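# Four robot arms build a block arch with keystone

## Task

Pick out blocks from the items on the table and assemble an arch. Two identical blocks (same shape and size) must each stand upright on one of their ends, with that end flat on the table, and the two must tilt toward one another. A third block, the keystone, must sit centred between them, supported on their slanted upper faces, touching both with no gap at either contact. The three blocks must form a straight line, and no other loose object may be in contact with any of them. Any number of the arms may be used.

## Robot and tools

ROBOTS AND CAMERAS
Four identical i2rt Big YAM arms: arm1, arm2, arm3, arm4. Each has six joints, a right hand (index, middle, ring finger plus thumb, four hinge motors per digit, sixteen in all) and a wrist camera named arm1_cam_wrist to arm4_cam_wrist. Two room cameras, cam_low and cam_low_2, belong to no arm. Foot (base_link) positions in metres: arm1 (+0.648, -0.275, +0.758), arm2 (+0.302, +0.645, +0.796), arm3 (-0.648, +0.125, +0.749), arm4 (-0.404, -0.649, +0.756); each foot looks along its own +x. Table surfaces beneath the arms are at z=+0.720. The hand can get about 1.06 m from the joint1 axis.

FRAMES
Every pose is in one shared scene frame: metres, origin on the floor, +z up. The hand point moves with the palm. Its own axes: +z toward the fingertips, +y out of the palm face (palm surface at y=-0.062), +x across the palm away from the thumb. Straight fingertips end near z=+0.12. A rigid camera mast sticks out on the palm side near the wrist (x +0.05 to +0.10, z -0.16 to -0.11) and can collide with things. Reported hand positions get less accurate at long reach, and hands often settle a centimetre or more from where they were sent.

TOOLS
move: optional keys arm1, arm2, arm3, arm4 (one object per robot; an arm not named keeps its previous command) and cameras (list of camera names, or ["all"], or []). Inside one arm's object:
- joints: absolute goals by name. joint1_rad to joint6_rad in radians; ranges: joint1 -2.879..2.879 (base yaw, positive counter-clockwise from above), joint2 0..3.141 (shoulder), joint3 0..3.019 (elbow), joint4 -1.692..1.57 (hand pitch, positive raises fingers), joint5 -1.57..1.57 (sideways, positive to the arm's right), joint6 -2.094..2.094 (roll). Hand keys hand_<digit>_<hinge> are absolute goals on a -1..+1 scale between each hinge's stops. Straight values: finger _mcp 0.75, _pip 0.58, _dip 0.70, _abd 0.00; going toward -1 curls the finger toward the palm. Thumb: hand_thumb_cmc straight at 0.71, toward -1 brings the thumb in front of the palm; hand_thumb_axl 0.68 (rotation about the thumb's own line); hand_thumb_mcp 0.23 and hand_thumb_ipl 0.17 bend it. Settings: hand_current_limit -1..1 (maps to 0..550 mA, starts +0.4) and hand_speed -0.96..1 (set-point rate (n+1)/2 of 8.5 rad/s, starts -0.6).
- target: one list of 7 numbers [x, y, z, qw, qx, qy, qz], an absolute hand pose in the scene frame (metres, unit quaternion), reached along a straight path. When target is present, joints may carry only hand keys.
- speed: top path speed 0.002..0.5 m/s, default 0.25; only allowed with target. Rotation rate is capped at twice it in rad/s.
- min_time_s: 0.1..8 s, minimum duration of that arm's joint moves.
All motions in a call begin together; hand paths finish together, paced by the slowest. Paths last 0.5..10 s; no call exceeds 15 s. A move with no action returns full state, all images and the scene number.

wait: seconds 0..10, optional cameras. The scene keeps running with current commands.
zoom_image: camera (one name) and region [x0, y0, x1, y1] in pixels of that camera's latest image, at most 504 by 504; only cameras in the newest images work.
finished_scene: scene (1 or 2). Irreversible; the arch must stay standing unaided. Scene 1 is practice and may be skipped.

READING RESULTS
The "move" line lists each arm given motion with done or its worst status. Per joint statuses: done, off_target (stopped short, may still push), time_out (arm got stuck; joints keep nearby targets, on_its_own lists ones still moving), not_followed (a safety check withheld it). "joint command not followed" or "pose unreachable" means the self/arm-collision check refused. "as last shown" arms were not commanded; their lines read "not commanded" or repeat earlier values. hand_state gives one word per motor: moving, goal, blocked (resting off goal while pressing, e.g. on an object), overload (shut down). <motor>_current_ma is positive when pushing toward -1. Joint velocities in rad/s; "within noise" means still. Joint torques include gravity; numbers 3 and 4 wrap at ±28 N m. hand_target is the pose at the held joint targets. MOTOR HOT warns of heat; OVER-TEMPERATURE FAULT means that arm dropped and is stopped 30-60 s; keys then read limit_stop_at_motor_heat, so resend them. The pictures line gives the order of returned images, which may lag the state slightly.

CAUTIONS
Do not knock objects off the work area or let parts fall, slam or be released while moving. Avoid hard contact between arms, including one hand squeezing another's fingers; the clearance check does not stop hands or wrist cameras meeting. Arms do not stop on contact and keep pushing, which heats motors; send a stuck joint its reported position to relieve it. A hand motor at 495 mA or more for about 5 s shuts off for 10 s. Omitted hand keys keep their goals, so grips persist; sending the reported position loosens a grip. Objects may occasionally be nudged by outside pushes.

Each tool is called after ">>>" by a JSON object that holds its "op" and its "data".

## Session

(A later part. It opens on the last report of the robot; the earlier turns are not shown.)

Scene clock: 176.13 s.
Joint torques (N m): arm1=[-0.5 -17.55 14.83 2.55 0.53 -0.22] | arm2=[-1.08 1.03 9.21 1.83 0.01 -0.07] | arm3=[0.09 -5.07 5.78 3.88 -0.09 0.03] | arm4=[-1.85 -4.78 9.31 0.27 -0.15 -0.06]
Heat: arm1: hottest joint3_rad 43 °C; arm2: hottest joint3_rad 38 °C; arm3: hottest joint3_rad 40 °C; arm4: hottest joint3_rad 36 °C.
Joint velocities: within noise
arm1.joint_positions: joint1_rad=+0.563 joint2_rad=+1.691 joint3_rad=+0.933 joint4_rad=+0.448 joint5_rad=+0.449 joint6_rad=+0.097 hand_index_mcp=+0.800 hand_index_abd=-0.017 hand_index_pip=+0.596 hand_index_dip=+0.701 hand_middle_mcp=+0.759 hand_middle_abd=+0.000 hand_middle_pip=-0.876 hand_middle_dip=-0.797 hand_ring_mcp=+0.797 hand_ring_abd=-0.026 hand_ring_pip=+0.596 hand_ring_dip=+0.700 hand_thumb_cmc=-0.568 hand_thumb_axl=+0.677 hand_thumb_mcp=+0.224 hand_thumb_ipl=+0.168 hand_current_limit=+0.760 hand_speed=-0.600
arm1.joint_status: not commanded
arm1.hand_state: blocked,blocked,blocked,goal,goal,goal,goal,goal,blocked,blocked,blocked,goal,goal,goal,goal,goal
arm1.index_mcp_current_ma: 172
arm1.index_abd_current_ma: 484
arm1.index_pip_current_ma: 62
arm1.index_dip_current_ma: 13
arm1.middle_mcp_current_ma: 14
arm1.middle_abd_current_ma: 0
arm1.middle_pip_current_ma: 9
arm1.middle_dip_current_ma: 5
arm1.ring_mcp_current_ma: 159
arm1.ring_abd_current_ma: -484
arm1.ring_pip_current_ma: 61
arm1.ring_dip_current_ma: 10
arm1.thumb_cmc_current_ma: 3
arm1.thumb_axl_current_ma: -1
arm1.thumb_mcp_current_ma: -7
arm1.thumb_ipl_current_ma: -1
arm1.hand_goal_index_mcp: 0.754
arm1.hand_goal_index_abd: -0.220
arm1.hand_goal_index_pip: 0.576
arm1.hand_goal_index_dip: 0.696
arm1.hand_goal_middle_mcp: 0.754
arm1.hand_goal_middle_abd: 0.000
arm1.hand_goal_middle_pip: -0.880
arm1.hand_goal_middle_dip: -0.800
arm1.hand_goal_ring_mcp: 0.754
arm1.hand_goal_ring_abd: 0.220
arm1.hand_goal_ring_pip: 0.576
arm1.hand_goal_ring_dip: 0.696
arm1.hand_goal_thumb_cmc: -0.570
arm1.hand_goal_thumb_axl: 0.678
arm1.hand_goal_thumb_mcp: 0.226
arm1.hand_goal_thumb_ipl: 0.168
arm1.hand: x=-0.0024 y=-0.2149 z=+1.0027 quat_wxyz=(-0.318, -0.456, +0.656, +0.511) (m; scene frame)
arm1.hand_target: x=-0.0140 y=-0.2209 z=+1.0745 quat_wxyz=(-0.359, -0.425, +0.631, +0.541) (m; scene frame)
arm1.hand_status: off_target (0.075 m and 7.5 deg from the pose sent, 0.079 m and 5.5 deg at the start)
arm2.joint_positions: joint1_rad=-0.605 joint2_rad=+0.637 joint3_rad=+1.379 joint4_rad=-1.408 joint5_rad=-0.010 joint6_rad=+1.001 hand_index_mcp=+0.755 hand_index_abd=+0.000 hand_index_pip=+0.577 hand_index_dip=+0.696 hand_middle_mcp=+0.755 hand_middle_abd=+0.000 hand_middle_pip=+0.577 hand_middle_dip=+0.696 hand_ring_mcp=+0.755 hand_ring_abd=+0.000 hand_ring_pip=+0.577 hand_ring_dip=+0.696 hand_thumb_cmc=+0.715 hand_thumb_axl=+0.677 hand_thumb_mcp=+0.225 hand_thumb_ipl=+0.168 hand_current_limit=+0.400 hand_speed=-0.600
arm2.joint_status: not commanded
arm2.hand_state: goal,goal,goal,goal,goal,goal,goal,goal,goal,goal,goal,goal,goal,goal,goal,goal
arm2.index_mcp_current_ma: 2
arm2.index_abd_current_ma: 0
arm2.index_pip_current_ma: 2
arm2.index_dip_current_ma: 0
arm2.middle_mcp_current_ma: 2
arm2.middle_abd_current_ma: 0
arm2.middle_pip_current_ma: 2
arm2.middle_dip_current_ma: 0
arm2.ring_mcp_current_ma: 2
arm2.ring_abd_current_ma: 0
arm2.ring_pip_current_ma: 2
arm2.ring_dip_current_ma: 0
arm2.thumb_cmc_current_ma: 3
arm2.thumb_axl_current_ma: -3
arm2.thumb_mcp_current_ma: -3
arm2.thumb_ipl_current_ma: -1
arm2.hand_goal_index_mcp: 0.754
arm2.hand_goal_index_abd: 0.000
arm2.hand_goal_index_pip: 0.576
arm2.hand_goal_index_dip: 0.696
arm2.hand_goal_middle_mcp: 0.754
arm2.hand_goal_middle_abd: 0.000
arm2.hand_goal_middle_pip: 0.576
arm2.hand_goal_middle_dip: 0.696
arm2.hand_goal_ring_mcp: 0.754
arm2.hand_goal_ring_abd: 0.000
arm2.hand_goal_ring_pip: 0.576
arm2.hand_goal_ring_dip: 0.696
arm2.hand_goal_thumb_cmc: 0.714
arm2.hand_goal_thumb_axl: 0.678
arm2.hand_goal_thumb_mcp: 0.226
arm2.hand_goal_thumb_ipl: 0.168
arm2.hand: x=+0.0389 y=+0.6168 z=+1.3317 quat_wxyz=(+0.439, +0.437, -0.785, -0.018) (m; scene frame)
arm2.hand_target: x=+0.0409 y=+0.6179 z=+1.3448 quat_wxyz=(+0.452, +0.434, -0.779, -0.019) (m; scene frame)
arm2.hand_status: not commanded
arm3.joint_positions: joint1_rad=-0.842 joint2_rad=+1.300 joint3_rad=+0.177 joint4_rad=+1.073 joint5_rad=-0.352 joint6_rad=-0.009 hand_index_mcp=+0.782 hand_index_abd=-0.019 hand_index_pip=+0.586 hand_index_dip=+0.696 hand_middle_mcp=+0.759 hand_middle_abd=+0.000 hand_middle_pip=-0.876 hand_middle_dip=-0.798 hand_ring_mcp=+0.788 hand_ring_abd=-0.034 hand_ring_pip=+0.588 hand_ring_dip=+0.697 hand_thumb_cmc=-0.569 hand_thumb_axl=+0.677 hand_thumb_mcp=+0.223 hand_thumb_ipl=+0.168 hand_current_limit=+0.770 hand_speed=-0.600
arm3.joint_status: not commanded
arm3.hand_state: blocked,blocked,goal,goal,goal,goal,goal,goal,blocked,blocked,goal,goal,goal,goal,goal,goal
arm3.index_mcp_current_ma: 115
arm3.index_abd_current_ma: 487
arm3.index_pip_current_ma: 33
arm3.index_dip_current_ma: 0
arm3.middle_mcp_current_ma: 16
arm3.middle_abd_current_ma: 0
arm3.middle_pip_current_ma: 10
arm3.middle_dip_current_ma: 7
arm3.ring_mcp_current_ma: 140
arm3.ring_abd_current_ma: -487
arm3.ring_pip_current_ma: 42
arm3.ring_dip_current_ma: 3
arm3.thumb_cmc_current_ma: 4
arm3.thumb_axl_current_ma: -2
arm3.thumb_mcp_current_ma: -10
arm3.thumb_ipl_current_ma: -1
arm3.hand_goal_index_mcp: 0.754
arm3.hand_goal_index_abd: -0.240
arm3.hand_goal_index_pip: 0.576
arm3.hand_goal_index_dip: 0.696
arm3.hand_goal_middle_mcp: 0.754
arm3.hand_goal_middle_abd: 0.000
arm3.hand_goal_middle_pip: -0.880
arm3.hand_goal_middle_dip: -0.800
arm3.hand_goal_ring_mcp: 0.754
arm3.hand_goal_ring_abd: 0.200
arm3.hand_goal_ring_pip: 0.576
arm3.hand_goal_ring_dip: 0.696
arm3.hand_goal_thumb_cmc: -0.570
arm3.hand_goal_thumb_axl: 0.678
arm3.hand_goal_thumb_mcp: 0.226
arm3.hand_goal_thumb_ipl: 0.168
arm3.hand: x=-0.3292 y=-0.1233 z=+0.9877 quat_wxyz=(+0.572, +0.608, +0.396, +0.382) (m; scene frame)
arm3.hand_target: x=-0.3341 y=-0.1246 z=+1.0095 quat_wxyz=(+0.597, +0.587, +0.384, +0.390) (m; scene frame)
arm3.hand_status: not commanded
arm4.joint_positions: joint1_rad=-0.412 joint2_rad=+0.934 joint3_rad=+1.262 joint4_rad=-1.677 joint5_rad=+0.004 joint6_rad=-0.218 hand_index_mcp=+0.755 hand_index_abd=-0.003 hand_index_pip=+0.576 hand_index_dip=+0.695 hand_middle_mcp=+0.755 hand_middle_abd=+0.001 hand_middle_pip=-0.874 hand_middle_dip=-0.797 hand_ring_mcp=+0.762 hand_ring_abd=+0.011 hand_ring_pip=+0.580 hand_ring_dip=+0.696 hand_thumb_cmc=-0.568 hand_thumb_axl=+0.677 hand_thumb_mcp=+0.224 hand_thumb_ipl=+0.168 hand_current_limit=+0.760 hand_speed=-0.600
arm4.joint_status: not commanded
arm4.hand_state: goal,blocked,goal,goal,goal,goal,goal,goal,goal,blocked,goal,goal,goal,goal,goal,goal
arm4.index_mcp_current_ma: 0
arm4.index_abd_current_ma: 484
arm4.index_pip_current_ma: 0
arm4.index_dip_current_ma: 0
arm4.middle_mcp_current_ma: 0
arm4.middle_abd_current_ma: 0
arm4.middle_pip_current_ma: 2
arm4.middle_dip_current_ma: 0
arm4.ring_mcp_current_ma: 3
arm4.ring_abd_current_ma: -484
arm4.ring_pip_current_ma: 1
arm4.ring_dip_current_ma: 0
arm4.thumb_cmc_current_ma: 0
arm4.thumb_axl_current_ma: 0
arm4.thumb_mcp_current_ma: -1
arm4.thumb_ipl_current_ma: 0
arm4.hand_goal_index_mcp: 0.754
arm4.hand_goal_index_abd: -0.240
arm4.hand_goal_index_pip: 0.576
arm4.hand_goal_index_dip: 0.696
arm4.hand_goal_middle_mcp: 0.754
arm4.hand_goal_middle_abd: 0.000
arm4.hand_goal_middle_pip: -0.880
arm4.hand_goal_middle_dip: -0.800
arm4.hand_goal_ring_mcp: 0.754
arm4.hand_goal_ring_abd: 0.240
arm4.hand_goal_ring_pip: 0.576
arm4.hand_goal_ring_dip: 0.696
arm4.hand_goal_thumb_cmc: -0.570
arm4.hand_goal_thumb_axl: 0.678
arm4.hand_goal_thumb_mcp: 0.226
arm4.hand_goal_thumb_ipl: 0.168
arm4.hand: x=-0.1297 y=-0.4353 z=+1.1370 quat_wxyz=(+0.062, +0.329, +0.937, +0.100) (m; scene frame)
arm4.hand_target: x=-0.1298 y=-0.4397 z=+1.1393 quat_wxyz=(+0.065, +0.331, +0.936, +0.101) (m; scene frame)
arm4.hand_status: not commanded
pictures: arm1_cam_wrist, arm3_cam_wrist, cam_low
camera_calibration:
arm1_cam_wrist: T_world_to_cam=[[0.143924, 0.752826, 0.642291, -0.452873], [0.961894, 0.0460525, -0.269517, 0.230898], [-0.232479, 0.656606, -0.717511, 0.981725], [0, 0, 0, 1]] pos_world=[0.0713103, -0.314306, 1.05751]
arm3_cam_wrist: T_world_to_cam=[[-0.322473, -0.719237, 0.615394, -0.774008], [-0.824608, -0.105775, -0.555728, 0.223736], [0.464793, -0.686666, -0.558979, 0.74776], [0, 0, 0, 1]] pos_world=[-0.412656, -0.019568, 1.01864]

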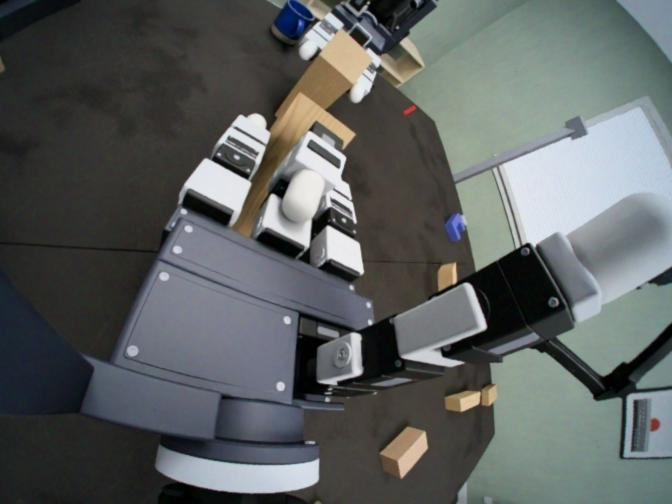

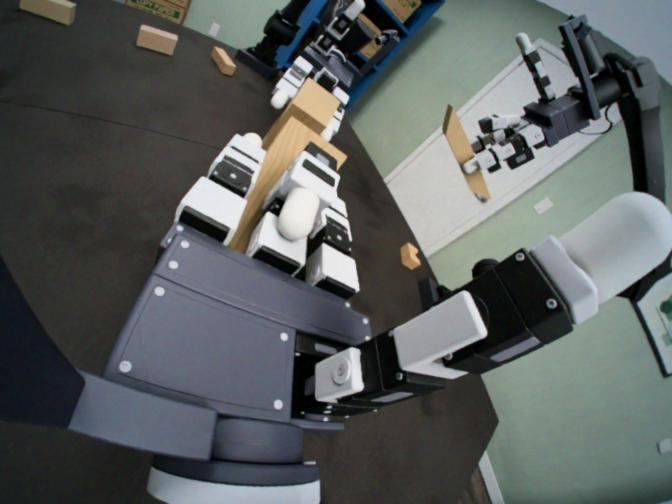

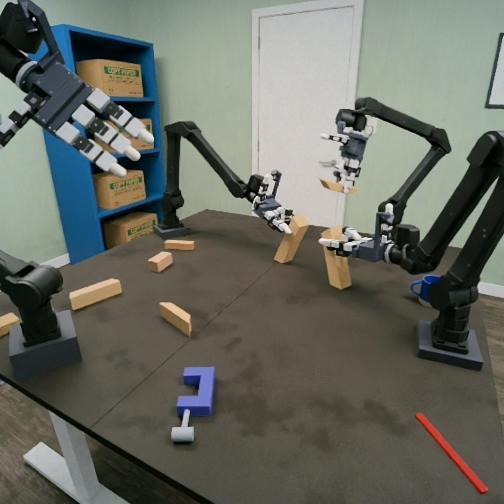

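>>> {"op": "move", "data": {"cameras": ["cam_low_2"]}}

>>> {"op": "zoom_image", "data": {"camera": "cam_low_2", "region": [140, 0, 380, 240]}}

>>> {"op": "zoom_image", "data": {"camera": "cam_low_2", "region": [240, 50, 280, 90]}}

>>> {"op": "zoom_image", "data": {"camera": "cam_low_2", "region": [240, 150, 280, 190]}}

>>> {"op": "zoom_image", "data": {"camera": "cam_low_2", "region": [325, 45, 365, 85]}}

>>> {"op": "zoom_image", "data": {"camera": "cam_low_2", "region": [325, 130, 365, 170]}}

Scene clock: 182.80 s.
Joint torques (N m): arm1=[-0.56 -17.55 14.82 2.54 0.53 -0.22] | arm2=[-1.03 1.03 9.21 1.83 0.01 -0.07] | arm3=[0.09 -5.07 5.79 3.88 -0.09 0.02] | arm4=[-1.85 -4.78 9.33 0.27 -0.16 -0.05]
Heat: arm1: hottest joint3_rad 44 °C; arm2: hottest joint3_rad 38 °C; arm3: hottest joint3_rad 40 °C; arm4: hottest joint3_rad 36 °C.
Joint velocities: within noise
arm1.joint_positions: joint1_rad=+0.563 joint2_rad=+1.691 joint3_rad=+0.933 joint4_rad=+0.448 joint5_rad=+0.449 joint6_rad=+0.097 hand_index_mcp=+0.800 hand_index_abd=-0.017 hand_index_pip=+0.596 hand_index_dip=+0.701 hand_middle_mcp=+0.759 hand_middle_abd=+0.000 hand_middle_pip=-0.876 hand_middle_dip=-0.797 hand_ring_mcp=+0.797 hand_ring_abd=-0.026 hand_ring_pip=+0.596 hand_ring_dip=+0.700 hand_thumb_cmc=-0.568 hand_thumb_axl=+0.677 hand_thumb_mcp=+0.224 hand_thumb_ipl=+0.168 hand_current_limit=+0.760 hand_speed=-0.600
arm1.joint_status: not commanded
arm1.hand_state: blocked,blocked,blocked,goal,goal,goal,goal,goal,blocked,blocked,blocked,goal,goal,goal,goal,goal
arm1.index_mcp_current_ma: 172
arm1.index_abd_current_ma: 484
arm1.index_pip_current_ma: 62
arm1.index_dip_current_ma: 13
arm1.middle_mcp_current_ma: 14
arm1.middle_abd_current_ma: 0
arm1.middle_pip_current_ma: 9
arm1.middle_dip_current_ma: 5
arm1.ring_mcp_current_ma: 159
arm1.ring_abd_current_ma: -484
arm1.ring_pip_current_ma: 61
arm1.ring_dip_current_ma: 10
arm1.thumb_cmc_current_ma: 3
arm1.thumb_axl_current_ma: -1
arm1.thumb_mcp_current_ma: -7
arm1.thumb_ipl_current_ma: -1
arm1.hand_goal_index_mcp: 0.754
arm1.hand_goal_index_abd: -0.220
arm1.hand_goal_index_pip: 0.576
arm1.hand_goal_index_dip: 0.696
arm1.hand_goal_middle_mcp: 0.754
arm1.hand_goal_middle_abd: 0.000
arm1.hand_goal_middle_pip: -0.880
arm1.hand_goal_middle_dip: -0.800
arm1.hand_goal_ring_mcp: 0.754
arm1.hand_goal_ring_abd: 0.220
arm1.hand_goal_ring_pip: 0.576
arm1.hand_goal_ring_dip: 0.696
arm1.hand_goal_thumb_cmc: -0.570
arm1.hand_goal_thumb_axl: 0.678
arm1.hand_goal_thumb_mcp: 0.226
arm1.hand_goal_thumb_ipl: 0.168
arm1.hand: x=-0.0024 y=-0.2149 z=+1.0027 quat_wxyz=(-0.318, -0.456, +0.656, +0.511) (m; scene frame)
arm1.hand_target: x=-0.0140 y=-0.2209 z=+1.0745 quat_wxyz=(-0.359, -0.425, +0.631, +0.541) (m; scene frame)
arm1.hand_status: off_target (0.075 m and 7.5 deg from the pose sent, 0.079 m and 5.5 deg at the start)
arm2.joint_positions: joint1_rad=-0.605 joint2_rad=+0.637 joint3_rad=+1.379 joint4_rad=-1.408 joint5_rad=-0.010 joint6_rad=+1.001 hand_index_mcp=+0.755 hand_index_abd=+0.000 hand_index_pip=+0.577 hand_index_dip=+0.696 hand_middle_mcp=+0.755 hand_middle_abd=+0.000 hand_middle_pip=+0.577 hand_middle_dip=+0.696 hand_ring_mcp=+0.755 hand_ring_abd=+0.000 hand_ring_pip=+0.577 hand_ring_dip=+0.696 hand_thumb_cmc=+0.715 hand_thumb_axl=+0.677 hand_thumb_mcp=+0.225 hand_thumb_ipl=+0.168 hand_current_limit=+0.400 hand_speed=-0.600
arm2.joint_status: not commanded
arm2.hand_state: goal,goal,goal,goal,goal,goal,goal,goal,goal,goal,goal,goal,goal,goal,goal,goal
arm2.index_mcp_current_ma: 2
arm2.index_abd_current_ma: 0
arm2.index_pip_current_ma: 2
arm2.index_dip_current_ma: 0
arm2.middle_mcp_current_ma: 2
arm2.middle_abd_current_ma: 0
arm2.middle_pip_current_ma: 2
arm2.middle_dip_current_ma: 0
arm2.ring_mcp_current_ma: 2
arm2.ring_abd_current_ma: 0
arm2.ring_pip_current_ma: 2
arm2.ring_dip_current_ma: 0
arm2.thumb_cmc_current_ma: 3
arm2.thumb_axl_current_ma: -3
arm2.thumb_mcp_current_ma: -3
arm2.thumb_ipl_current_ma: -1
arm2.hand_goal_index_mcp: 0.754
arm2.hand_goal_index_abd: 0.000
arm2.hand_goal_index_pip: 0.576
arm2.hand_goal_index_dip: 0.696
arm2.hand_goal_middle_mcp: 0.754
arm2.hand_goal_middle_abd: 0.000
arm2.hand_goal_middle_pip: 0.576
arm2.hand_goal_middle_dip: 0.696
arm2.hand_goal_ring_mcp: 0.754
arm2.hand_goal_ring_abd: 0.000
arm2.hand_goal_ring_pip: 0.576
arm2.hand_goal_ring_dip: 0.696
arm2.hand_goal_thumb_cmc: 0.714
arm2.hand_goal_thumb_axl: 0.678
arm2.hand_goal_thumb_mcp: 0.226
arm2.hand_goal_thumb_ipl: 0.168
arm2.hand: x=+0.0389 y=+0.6168 z=+1.3317 quat_wxyz=(+0.439, +0.437, -0.785, -0.018) (m; scene frame)
arm2.hand_target: x=+0.0409 y=+0.6179 z=+1.3448 quat_wxyz=(+0.452, +0.434, -0.779, -0.019) (m; scene frame)
arm2.hand_status: not commanded
arm3.joint_positions: joint1_rad=-0.842 joint2_rad=+1.300 joint3_rad=+0.177 joint4_rad=+1.073 joint5_rad=-0.352 joint6_rad=-0.009 hand_index_mcp=+0.782 hand_index_abd=-0.019 hand_index_pip=+0.586 hand_index_dip=+0.696 hand_middle_mcp=+0.759 hand_middle_abd=+0.000 hand_middle_pip=-0.876 hand_middle_dip=-0.798 hand_ring_mcp=+0.788 hand_ring_abd=-0.034 hand_ring_pip=+0.588 hand_ring_dip=+0.697 hand_thumb_cmc=-0.569 hand_thumb_axl=+0.677 hand_thumb_mcp=+0.223 hand_thumb_ipl=+0.168 hand_current_limit=+0.770 hand_speed=-0.600
arm3.joint_status: not commanded
arm3.hand_state: blocked,blocked,goal,goal,goal,goal,goal,goal,blocked,blocked,goal,goal,goal,goal,goal,goal
arm3.index_mcp_current_ma: 115
arm3.index_abd_current_ma: 487
arm3.index_pip_current_ma: 33
arm3.index_dip_current_ma: 0
arm3.middle_mcp_current_ma: 16
arm3.middle_abd_current_ma: 0
arm3.middle_pip_current_ma: 10
arm3.middle_dip_current_ma: 7
arm3.ring_mcp_current_ma: 140
arm3.ring_abd_current_ma: -487
arm3.ring_pip_current_ma: 42
arm3.ring_dip_current_ma: 3
arm3.thumb_cmc_current_ma: 4
arm3.thumb_axl_current_ma: -2
arm3.thumb_mcp_current_ma: -10
arm3.thumb_ipl_current_ma: -1
arm3.hand_goal_index_mcp: 0.754
arm3.hand_goal_index_abd: -0.240
arm3.hand_goal_index_pip: 0.576
arm3.hand_goal_index_dip: 0.696
arm3.hand_goal_middle_mcp: 0.754
arm3.hand_goal_middle_abd: 0.000
arm3.hand_goal_middle_pip: -0.880
arm3.hand_goal_middle_dip: -0.800
arm3.hand_goal_ring_mcp: 0.754
arm3.hand_goal_ring_abd: 0.200
arm3.hand_goal_ring_pip: 0.576
arm3.hand_goal_ring_dip: 0.696
arm3.hand_goal_thumb_cmc: -0.570
arm3.hand_goal_thumb_axl: 0.678
arm3.hand_goal_thumb_mcp: 0.226
arm3.hand_goal_thumb_ipl: 0.168
arm3.hand: x=-0.3292 y=-0.1233 z=+0.9877 quat_wxyz=(+0.572, +0.608, +0.396, +0.382) (m; scene frame)
arm3.hand_target: x=-0.3341 y=-0.1246 z=+1.0095 quat_wxyz=(+0.597, +0.587, +0.384, +0.390) (m; scene frame)
arm3.hand_status: not commanded
arm4.joint_positions: joint1_rad=-0.412 joint2_rad=+0.934 joint3_rad=+1.262 joint4_rad=-1.677 joint5_rad=+0.004 joint6_rad=-0.218 hand_index_mcp=+0.755 hand_index_abd=-0.003 hand_index_pip=+0.576 hand_index_dip=+0.695 hand_middle_mcp=+0.755 hand_middle_abd=+0.001 hand_middle_pip=-0.874 hand_middle_dip=-0.797 hand_ring_mcp=+0.762 hand_ring_abd=+0.011 hand_ring_pip=+0.580 hand_ring_dip=+0.696 hand_thumb_cmc=-0.568 hand_thumb_axl=+0.677 hand_thumb_mcp=+0.224 hand_thumb_ipl=+0.168 hand_current_limit=+0.760 hand_speed=-0.600
arm4.joint_status: not commanded
arm4.hand_state: goal,blocked,goal,goal,goal,goal,goal,goal,goal,blocked,goal,goal,goal,goal,goal,goal
arm4.index_mcp_current_ma: 0
arm4.index_abd_current_ma: 484
arm4.index_pip_current_ma: 0
arm4.index_dip_current_ma: 0
arm4.middle_mcp_current_ma: 0
arm4.middle_abd_current_ma: 0
arm4.middle_pip_current_ma: 2
arm4.middle_dip_current_ma: 0
arm4.ring_mcp_current_ma: 3
arm4.ring_abd_current_ma: -484
arm4.ring_pip_current_ma: 1
arm4.ring_dip_current_ma: 0
arm4.thumb_cmc_current_ma: 0
arm4.thumb_axl_current_ma: 0
arm4.thumb_mcp_current_ma: -1
arm4.thumb_ipl_current_ma: 0
arm4.hand_goal_index_mcp: 0.754
arm4.hand_goal_index_abd: -0.240
arm4.hand_goal_index_pip: 0.576
arm4.hand_goal_index_dip: 0.696
arm4.hand_goal_middle_mcp: 0.754
arm4.hand_goal_middle_abd: 0.000
arm4.hand_goal_middle_pip: -0.880
arm4.hand_goal_middle_dip: -0.800
arm4.hand_goal_ring_mcp: 0.754
arm4.hand_goal_ring_abd: 0.240
arm4.hand_goal_ring_pip: 0.576
arm4.hand_goal_ring_dip: 0.696
arm4.hand_goal_thumb_cmc: -0.570
arm4.hand_goal_thumb_axl: 0.678
arm4.hand_goal_thumb_mcp: 0.226
arm4.hand_goal_thumb_ipl: 0.168
arm4.hand: x=-0.1297 y=-0.4353 z=+1.1370 quat_wxyz=(+0.062, +0.329, +0.937, +0.100) (m; scene frame)
arm4.hand_target: x=-0.1298 y=-0.4397 z=+1.1393 quat_wxyz=(+0.065, +0.331, +0.936, +0.101) (m; scene frame)
arm4.hand_status: not commanded
pictures: cam_low_2

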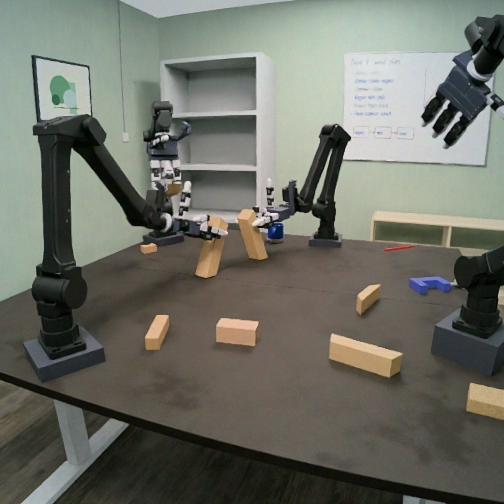

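Scaled by 2.100 from the camera's 504x504 image, which has a finer 720x720 frame.

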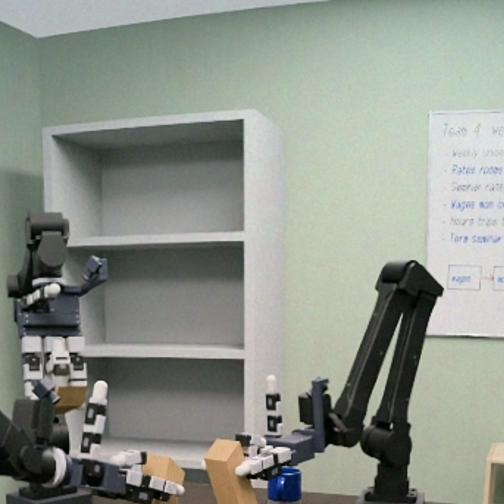

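Scaled by 12.600 from the camera's 504x504 image, which has a finer 720x720 frame.

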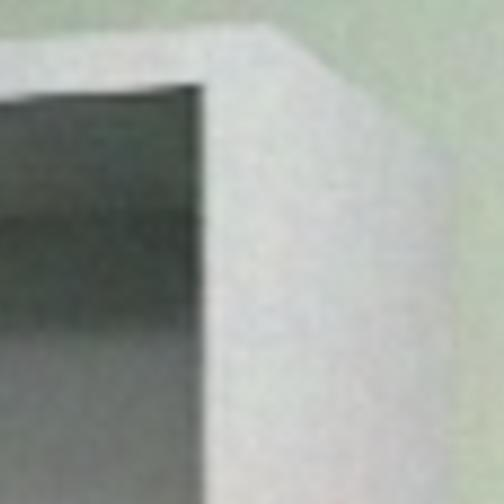

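Scaled by 12.600 from the camera's 504x504 image, which has a finer 720x720 frame.

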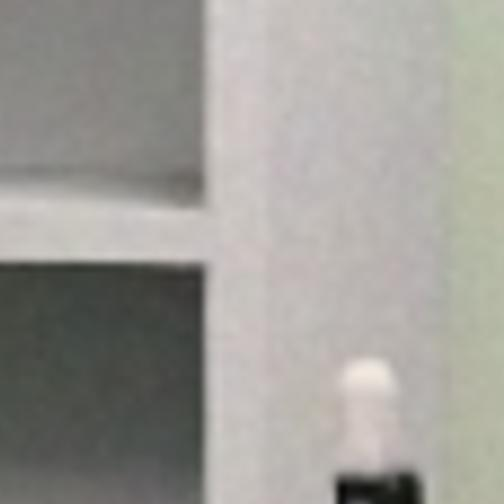

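Scaled by 12.600 from the camera's 504x504 image, which has a finer 720x720 frame.

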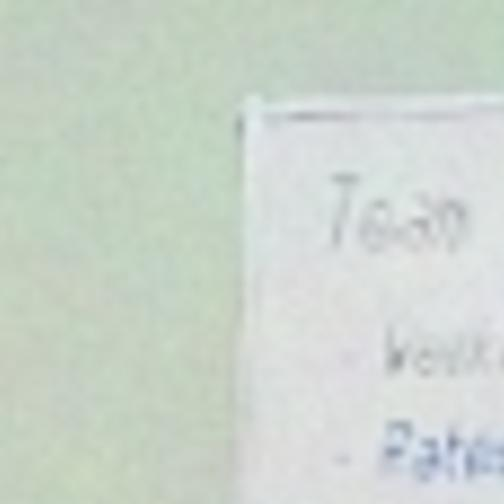

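Scaled by 12.600 from the camera's 504x504 image, which has a finer 720x720 frame.

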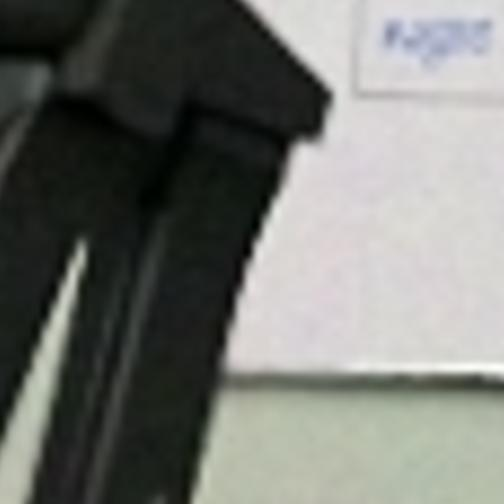

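>>> {"op": "zoom_image", "data": {"camera": "cam_low_2", "region": [245, 240, 275, 270]}}

>>> {"op": "zoom_image", "data": {"camera": "cam_low_2", "region": [230, 203, 260, 233]}}

Scaled by 16.800 from the camera's 504x504 image, which has a finer 720x720 frame.

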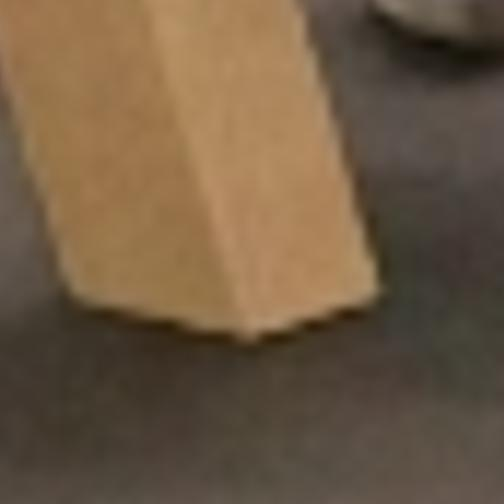

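Scaled by 16.800 from the camera's 504x504 image, which has a finer 720x720 frame.

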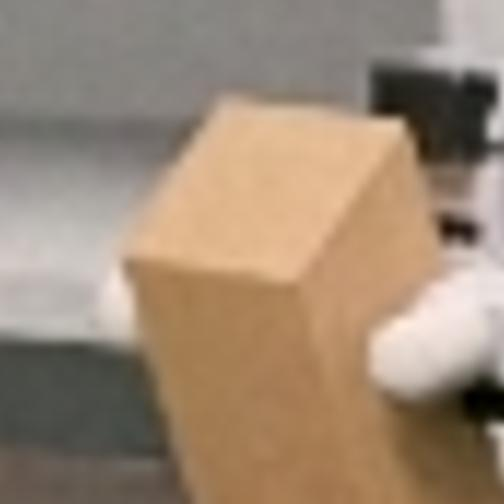

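>>> {"op": "move", "data": {"arm3": {"target": [-0.3303, -0.1150, 1.0095, 0.6046, 0.5790, 0.3951, 0.3789], "speed": 0.05}, "cameras": ["cam_low_2", "cam_low"]}}

>>> {"op": "zoom_image", "data": {"camera": "cam_low_2", "region": [245, 240, 275, 270]}}

>>> {"op": "zoom_image", "data": {"camera": "cam_low_2", "region": [230, 203, 260, 233]}}

>>> {"op": "zoom_image", "data": {"camera": "cam_low", "region": [325, 265, 355, 295]}}

>>> {"op": "zoom_image", "data": {"camera": "cam_low", "region": [315, 215, 345, 245]}}

Scene clock: 189.37 s.
Joint torques (N m): arm1=[-0.5 -17.55 14.82 2.54 0.53 -0.22] | arm2=[-1.08 0.97 9.22 1.81 0.01 -0.06] | arm3=[1.61 -5.01 5.68 3.81 0.12 -0.15] | arm4=[-1.79 -4.78 9.32 0.27 -0.16 -0.06]
Heat: arm1: hottest joint3_rad 45 °C; arm2: hottest joint3_rad 38 °C; arm3: hottest joint3_rad 40 °C; arm4: hottest joint3_rad 36 °C.
move: arm3 off_target
Joint velocities: within noise
arm1, arm2, arm4: as last shown
arm3.joint_positions: joint1_rad=-0.831 joint2_rad=+1.300 joint3_rad=+0.169 joint4_rad=+1.084 joint5_rad=-0.328 joint6_rad=-0.027 hand_index_mcp=+0.784 hand_index_abd=-0.019 hand_index_pip=+0.587 hand_index_dip=+0.696 hand_middle_mcp=+0.759 hand_middle_abd=+0.000 hand_middle_pip=-0.876 hand_middle_dip=-0.798 hand_ring_mcp=+0.788 hand_ring_abd=-0.034 hand_ring_pip=+0.588 hand_ring_dip=+0.697 hand_thumb_cmc=-0.569 hand_thumb_axl=+0.677 hand_thumb_mcp=+0.223 hand_thumb_ipl=+0.168 hand_current_limit=+0.770 hand_speed=-0.600
arm3.joint_status: not commanded
arm3.hand_state: blocked,blocked,goal,goal,goal,goal,goal,goal,blocked,blocked,goal,goal,goal,goal,goal,goal
arm3.index_mcp_current_ma: 121
arm3.index_abd_current_ma: 487
arm3.index_pip_current_ma: 39
arm3.index_dip_current_ma: 1
arm3.middle_mcp_current_ma: 16
arm3.middle_abd_current_ma: 0
arm3.middle_pip_current_ma: 10
arm3.middle_dip_current_ma: 7
arm3.ring_mcp_current_ma: 141
arm3.ring_abd_current_ma: -487
arm3.ring_pip_current_ma: 42
arm3.ring_dip_current_ma: 3
arm3.thumb_cmc_current_ma: 4
arm3.thumb_axl_current_ma: -2
arm3.thumb_mcp_current_ma: -10
arm3.thumb_ipl_current_ma: -1
arm3.hand_goal_index_mcp: 0.754
arm3.hand_goal_index_abd: -0.240
arm3.hand_goal_index_pip: 0.576
arm3.hand_goal_index_dip: 0.696
arm3.hand_goal_middle_mcp: 0.754
arm3.hand_goal_middle_abd: 0.000
arm3.hand_goal_middle_pip: -0.880
arm3.hand_goal_middle_dip: -0.800
arm3.hand_goal_ring_mcp: 0.754
arm3.hand_goal_ring_abd: 0.200
arm3.hand_goal_ring_pip: 0.576
arm3.hand_goal_ring_dip: 0.696
arm3.hand_goal_thumb_cmc: -0.570
arm3.hand_goal_thumb_axl: 0.678
arm3.hand_goal_thumb_mcp: 0.226
arm3.hand_goal_thumb_ipl: 0.168
arm3.hand: x=-0.3303 y=-0.1200 z=+0.9876 quat_wxyz=(+0.579, +0.606, +0.398, +0.373) (m; scene frame)
arm3.hand_target: x=-0.3307 y=-0.1149 z=+1.0090 quat_wxyz=(+0.604, +0.579, +0.395, +0.379) (m; scene frame)
arm3.hand_status: off_target (0.022 m and 4.3 deg from the pose sent, 0.023 m and 5.0 deg at the start)
pictures: cam_low, cam_low_2

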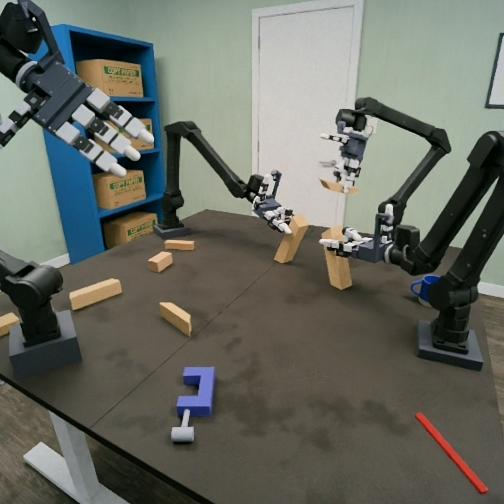

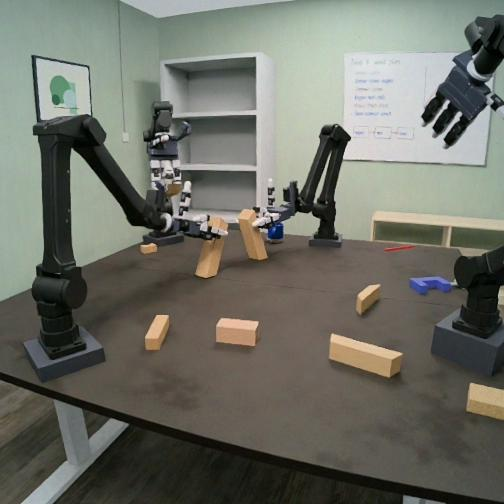

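Scaled by 16.800 from the camera's 504x504 image, which has a finer 720x720 frame.

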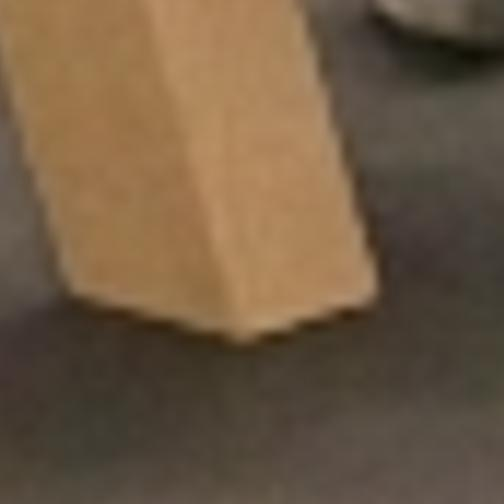

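Scaled by 16.800 from the camera's 504x504 image, which has a finer 720x720 frame.

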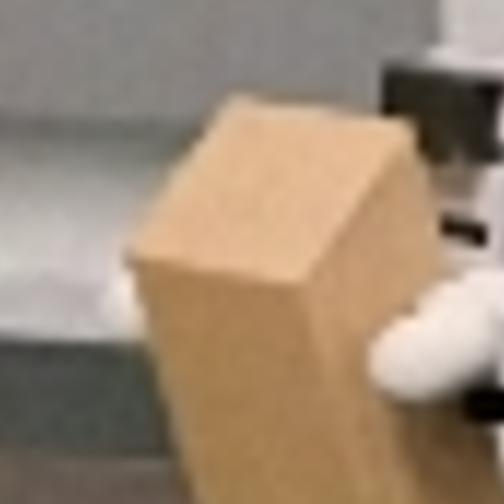

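Scaled by 16.800 from the camera's 504x504 image, which has a finer 720x720 frame.

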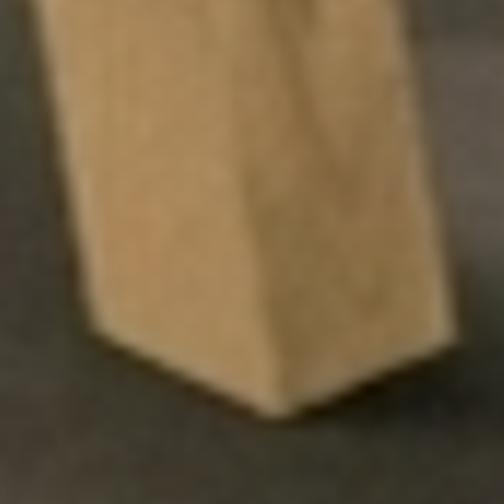

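Scaled by 16.800 from the camera's 504x504 image, which has a finer 720x720 frame.

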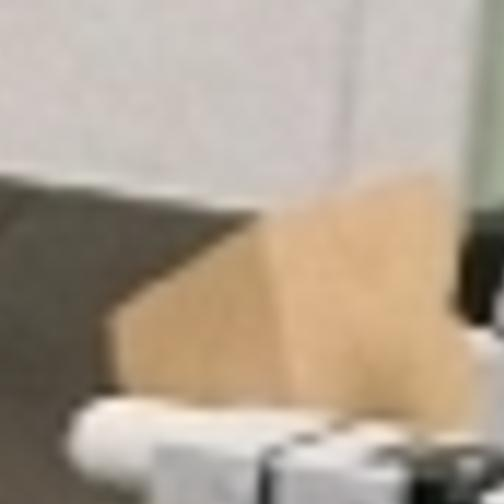

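>>> {"op": "move", "data": {"arm3": {"target": [-0.3284, -0.1104, 1.0095, 0.6097, 0.5734, 0.4026, 0.3713], "speed": 0.05}, "cameras": ["cam_low_2", "cam_low"]}}

>>> {"op": "zoom_image", "data": {"camera": "cam_low_2", "region": [245, 240, 275, 270]}}

>>> {"op": "zoom_image", "data": {"camera": "cam_low_2", "region": [230, 203, 260, 233]}}

>>> {"op": "zoom_image", "data": {"camera": "cam_low", "region": [325, 265, 355, 295]}}

>>> {"op": "zoom_image", "data": {"camera": "cam_low", "region": [315, 215, 345, 245]}}

Scene clock: 191.97 s.
Joint torques (N m): arm1=[-0.56 -17.55 14.82 2.54 0.53 -0.22] | arm2=[-1.08 0.97 9.2 1.81 0.01 -0.07] | arm3=[1.9 -4.84 5.68 3.84 0.12 -0.23] | arm4=[-1.85 -4.78 9.33 0.27 -0.15 -0.06]
Heat: arm1: hottest joint3_rad 45 °C; arm2: hottest joint3_rad 38 °C; arm3: hottest joint3_rad 39 °C; arm4: hottest joint3_rad 36 °C.
move: arm3 off_target
Joint velocities: within noise
arm1, arm2, arm4: as last shown
arm3.joint_positions: joint1_rad=-0.820 joint2_rad=+1.300 joint3_rad=+0.166 joint4_rad=+1.088 joint5_rad=-0.317 joint6_rad=-0.046 hand_index_mcp=+0.785 hand_index_abd=-0.019 hand_index_pip=+0.589 hand_index_dip=+0.697 hand_middle_mcp=+0.759 hand_middle_abd=+0.000 hand_middle_pip=-0.876 hand_middle_dip=-0.798 hand_ring_mcp=+0.788 hand_ring_abd=-0.034 hand_ring_pip=+0.589 hand_ring_dip=+0.697 hand_thumb_cmc=-0.569 hand_thumb_axl=+0.677 hand_thumb_mcp=+0.223 hand_thumb_ipl=+0.168 hand_current_limit=+0.770 hand_speed=-0.600
arm3.joint_status: not commanded
arm3.hand_state: blocked,blocked,goal,goal,goal,goal,goal,goal,blocked,blocked,goal,goal,goal,goal,goal,goal
arm3.index_mcp_current_ma: 126
arm3.index_abd_current_ma: 487
arm3.index_pip_current_ma: 43
arm3.index_dip_current_ma: 3
arm3.middle_mcp_current_ma: 16
arm3.middle_abd_current_ma: 0
arm3.middle_pip_current_ma: 10
arm3.middle_dip_current_ma: 7
arm3.ring_mcp_current_ma: 142
arm3.ring_abd_current_ma: -487
arm3.ring_pip_current_ma: 45
arm3.ring_dip_current_ma: 3
arm3.thumb_cmc_current_ma: 4
arm3.thumb_axl_current_ma: -2
arm3.thumb_mcp_current_ma: -10
arm3.thumb_ipl_current_ma: -1
arm3.hand_goal_index_mcp: 0.754
arm3.hand_goal_index_abd: -0.240
arm3.hand_goal_index_pip: 0.576
arm3.hand_goal_index_dip: 0.696
arm3.hand_goal_middle_mcp: 0.754
arm3.hand_goal_middle_abd: 0.000
arm3.hand_goal_middle_pip: -0.880
arm3.hand_goal_middle_dip: -0.800
arm3.hand_goal_ring_mcp: 0.754
arm3.hand_goal_ring_abd: 0.200
arm3.hand_goal_ring_pip: 0.576
arm3.hand_goal_ring_dip: 0.696
arm3.hand_goal_thumb_cmc: -0.570
arm3.hand_goal_thumb_axl: 0.678
arm3.hand_goal_thumb_mcp: 0.226
arm3.hand_goal_thumb_ipl: 0.168
arm3.hand: x=-0.3288 y=-0.1160 z=+0.9878 quat_wxyz=(+0.583, +0.602, +0.403, +0.367) (m; scene frame)
arm3.hand_target: x=-0.3287 y=-0.1103 z=+1.0090 quat_wxyz=(+0.609, +0.574, +0.402, +0.371) (m; scene frame)
arm3.hand_status: off_target (0.022 m and 4.5 deg from the pose sent, 0.024 m and 5.1 deg at the start)
pictures: cam_low, cam_low_2

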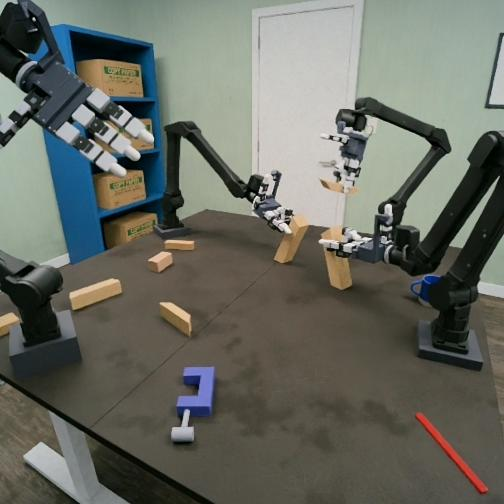

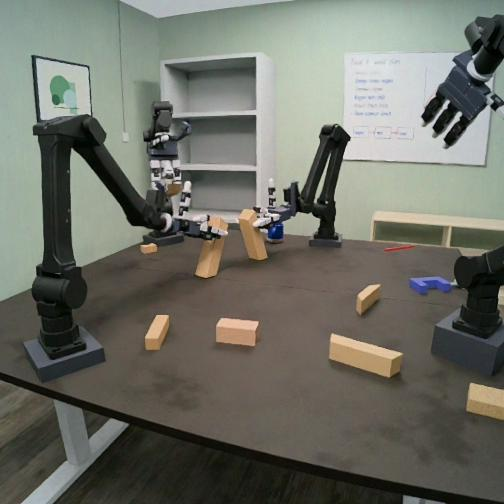

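Scaled by 16.800 from the camera's 504x504 image, which has a finer 720x720 frame.

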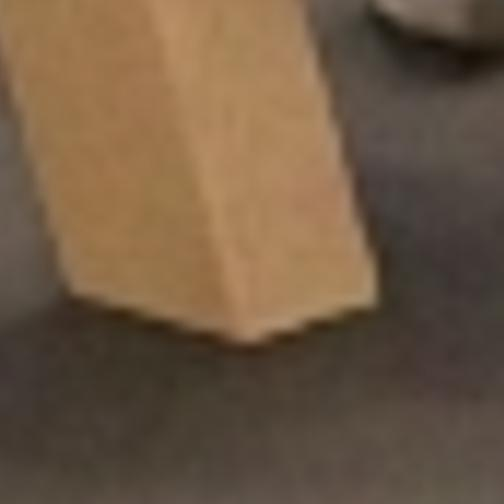

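Scaled by 16.800 from the camera's 504x504 image, which has a finer 720x720 frame.

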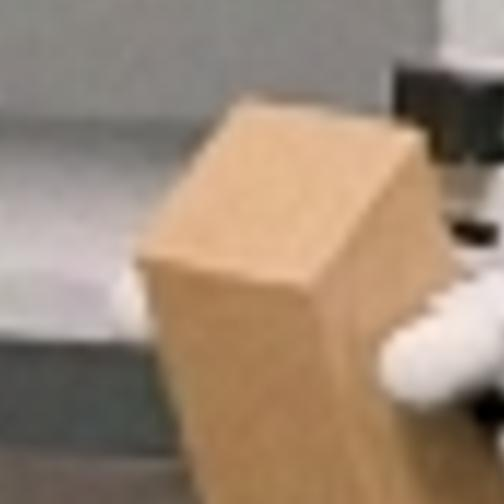

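Scaled by 16.800 from the camera's 504x504 image, which has a finer 720x720 frame.

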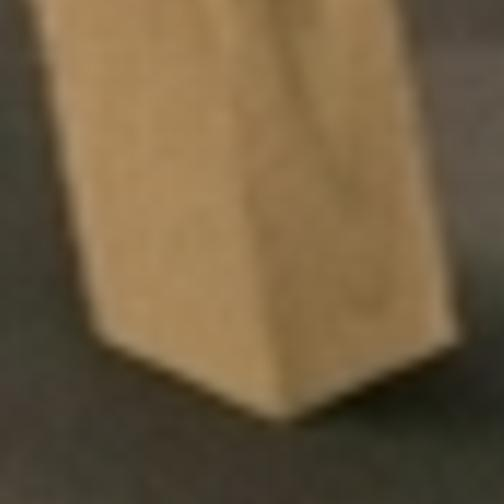

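Scaled by 16.800 from the camera's 504x504 image, which has a finer 720x720 frame.

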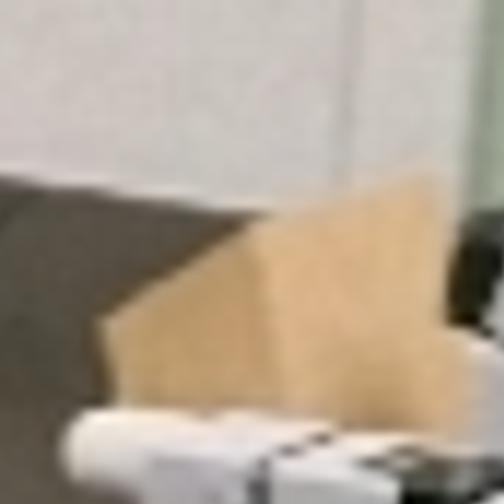

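>>> {"op": "move", "data": {"arm1": {"target": [0.000, -0.2208, 1.082, -0.3814, -0.4031, 0.6243, 0.5498], "speed": 0.08}, "cameras": ["cam_low_2", "cam_low"]}}

>>> {"op": "zoom_image", "data": {"camera": "cam_low_2", "region": [190, 255, 220, 285]}}

>>> {"op": "zoom_image", "data": {"camera": "cam_low_2", "region": [210, 205, 240, 235]}}

>>> {"op": "zoom_image", "data": {"camera": "cam_low", "region": [265, 240, 295, 270]}}

>>> {"op": "zoom_image", "data": {"camera": "cam_low", "region": [285, 205, 315, 235]}}

Scene clock: 195.40 s.
Joint torques (N m): arm1=[-0.32 -18.49 11.07 4.04 0.48 -0.06] | arm2=[-1.08 1.03 9.2 1.83 0.01 -0.07] | arm3=[1.61 -4.84 5.67 3.85 0.12 -0.24] | arm4=[-1.79 -4.78 9.32 0.27 -0.16 -0.06]
Heat: arm1: hottest joint3_rad 45 °C; arm2: hottest joint3_rad 38 °C; arm3: hottest joint3_rad 39 °C; arm4: hottest joint3_rad 36 °C.
move: arm1 off_target
Joint velocities: within noise
arm1.joint_positions: joint1_rad=+0.565 joint2_rad=+1.681 joint3_rad=+0.933 joint4_rad=+0.496 joint5_rad=+0.456 joint6_rad=+0.096 hand_index_mcp=+0.801 hand_index_abd=-0.017 hand_index_pip=+0.597 hand_index_dip=+0.701 hand_middle_mcp=+0.759 hand_middle_abd=+0.000 hand_middle_pip=-0.876 hand_middle_dip=-0.797 hand_ring_mcp=+0.797 hand_ring_abd=-0.026 hand_ring_pip=+0.598 hand_ring_dip=+0.701 hand_thumb_cmc=-0.568 hand_thumb_axl=+0.677 hand_thumb_mcp=+0.224 hand_thumb_ipl=+0.168 hand_current_limit=+0.760 hand_speed=-0.600
arm1.joint_status: not commanded
arm1.hand_state: blocked,blocked,blocked,goal,goal,goal,goal,goal,blocked,blocked,blocked,goal,goal,goal,goal,goal
arm1.index_mcp_current_ma: 177
arm1.index_abd_current_ma: 484
arm1.index_pip_current_ma: 64
arm1.index_dip_current_ma: 13
arm1.middle_mcp_current_ma: 14
arm1.middle_abd_current_ma: 0
arm1.middle_pip_current_ma: 9
arm1.middle_dip_current_ma: 5
arm1.ring_mcp_current_ma: 160
arm1.ring_abd_current_ma: -484
arm1.ring_pip_current_ma: 67
arm1.ring_dip_current_ma: 11
arm1.thumb_cmc_current_ma: 3
arm1.thumb_axl_current_ma: -1
arm1.thumb_mcp_current_ma: -7
arm1.thumb_ipl_current_ma: -1
arm1.hand_goal_index_mcp: 0.754
arm1.hand_goal_index_abd: -0.220
arm1.hand_goal_index_pip: 0.576
arm1.hand_goal_index_dip: 0.696
arm1.hand_goal_middle_mcp: 0.754
arm1.hand_goal_middle_abd: 0.000
arm1.hand_goal_middle_pip: -0.880
arm1.hand_goal_middle_dip: -0.800
arm1.hand_goal_ring_mcp: 0.754
arm1.hand_goal_ring_abd: 0.220
arm1.hand_goal_ring_pip: 0.576
arm1.hand_goal_ring_dip: 0.696
arm1.hand_goal_thumb_cmc: -0.570
arm1.hand_goal_thumb_axl: 0.678
arm1.hand_goal_thumb_mcp: 0.226
arm1.hand_goal_thumb_ipl: 0.168
arm1.hand: x=+0.0002 y=-0.2150 z=+1.0205 quat_wxyz=(-0.336, -0.439, +0.648, +0.524) (m; scene frame)
arm1.hand_target: x=+0.0027 y=-0.2202 z=+1.0806 quat_wxyz=(-0.381, -0.403, +0.625, +0.549) (m; scene frame)
arm1.hand_status: off_target (0.062 m and 7.7 deg from the pose sent, 0.080 m and 11.1 deg at the start)
arm2, arm3, arm4: as last shown
arm3.hand_target: x=-0.3288 y=-0.1103 z=+1.0090 quat_wxyz=(+0.609, +0.574, +0.402, +0.371) (m; scene frame)
pictures: cam_low, cam_low_2

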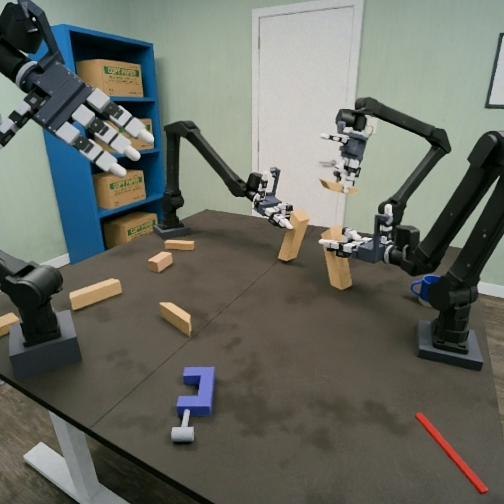

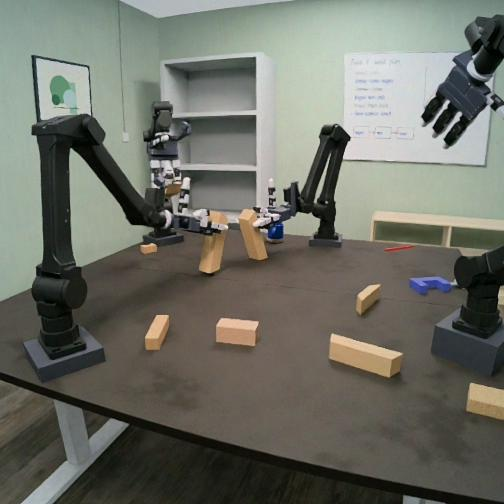

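Scaled by 16.800 from the camera's 504x504 image, which has a finer 720x720 frame.

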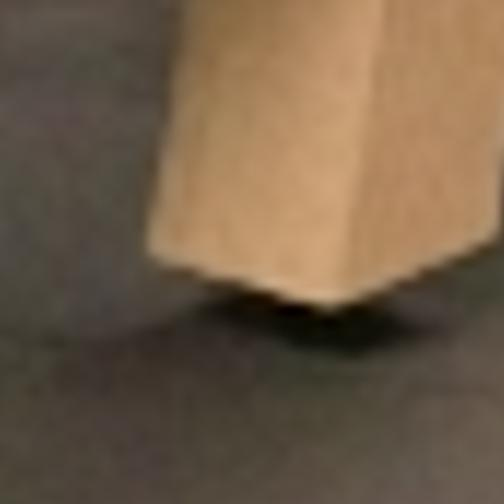

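Scaled by 16.800 from the camera's 504x504 image, which has a finer 720x720 frame.

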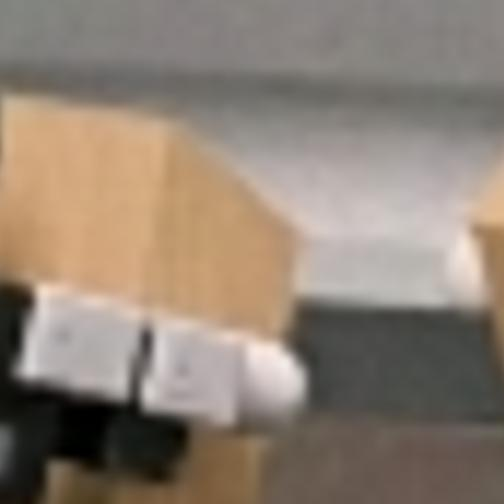

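Scaled by 16.800 from the camera's 504x504 image, which has a finer 720x720 frame.

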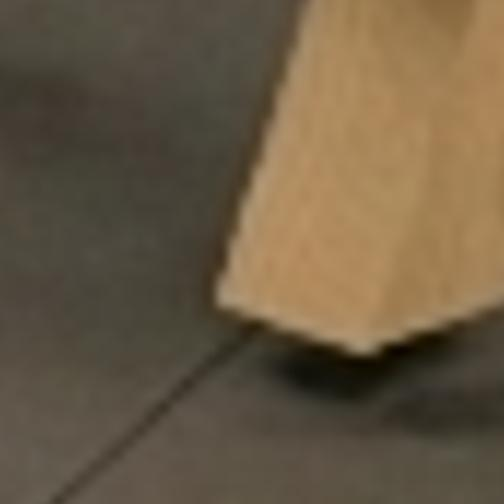

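Scaled by 16.800 from the camera's 504x504 image, which has a finer 720x720 frame.

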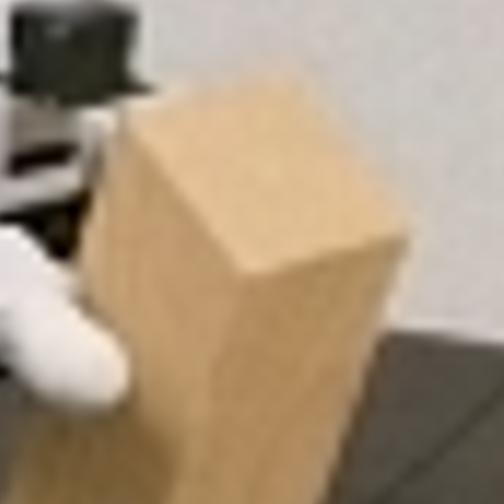

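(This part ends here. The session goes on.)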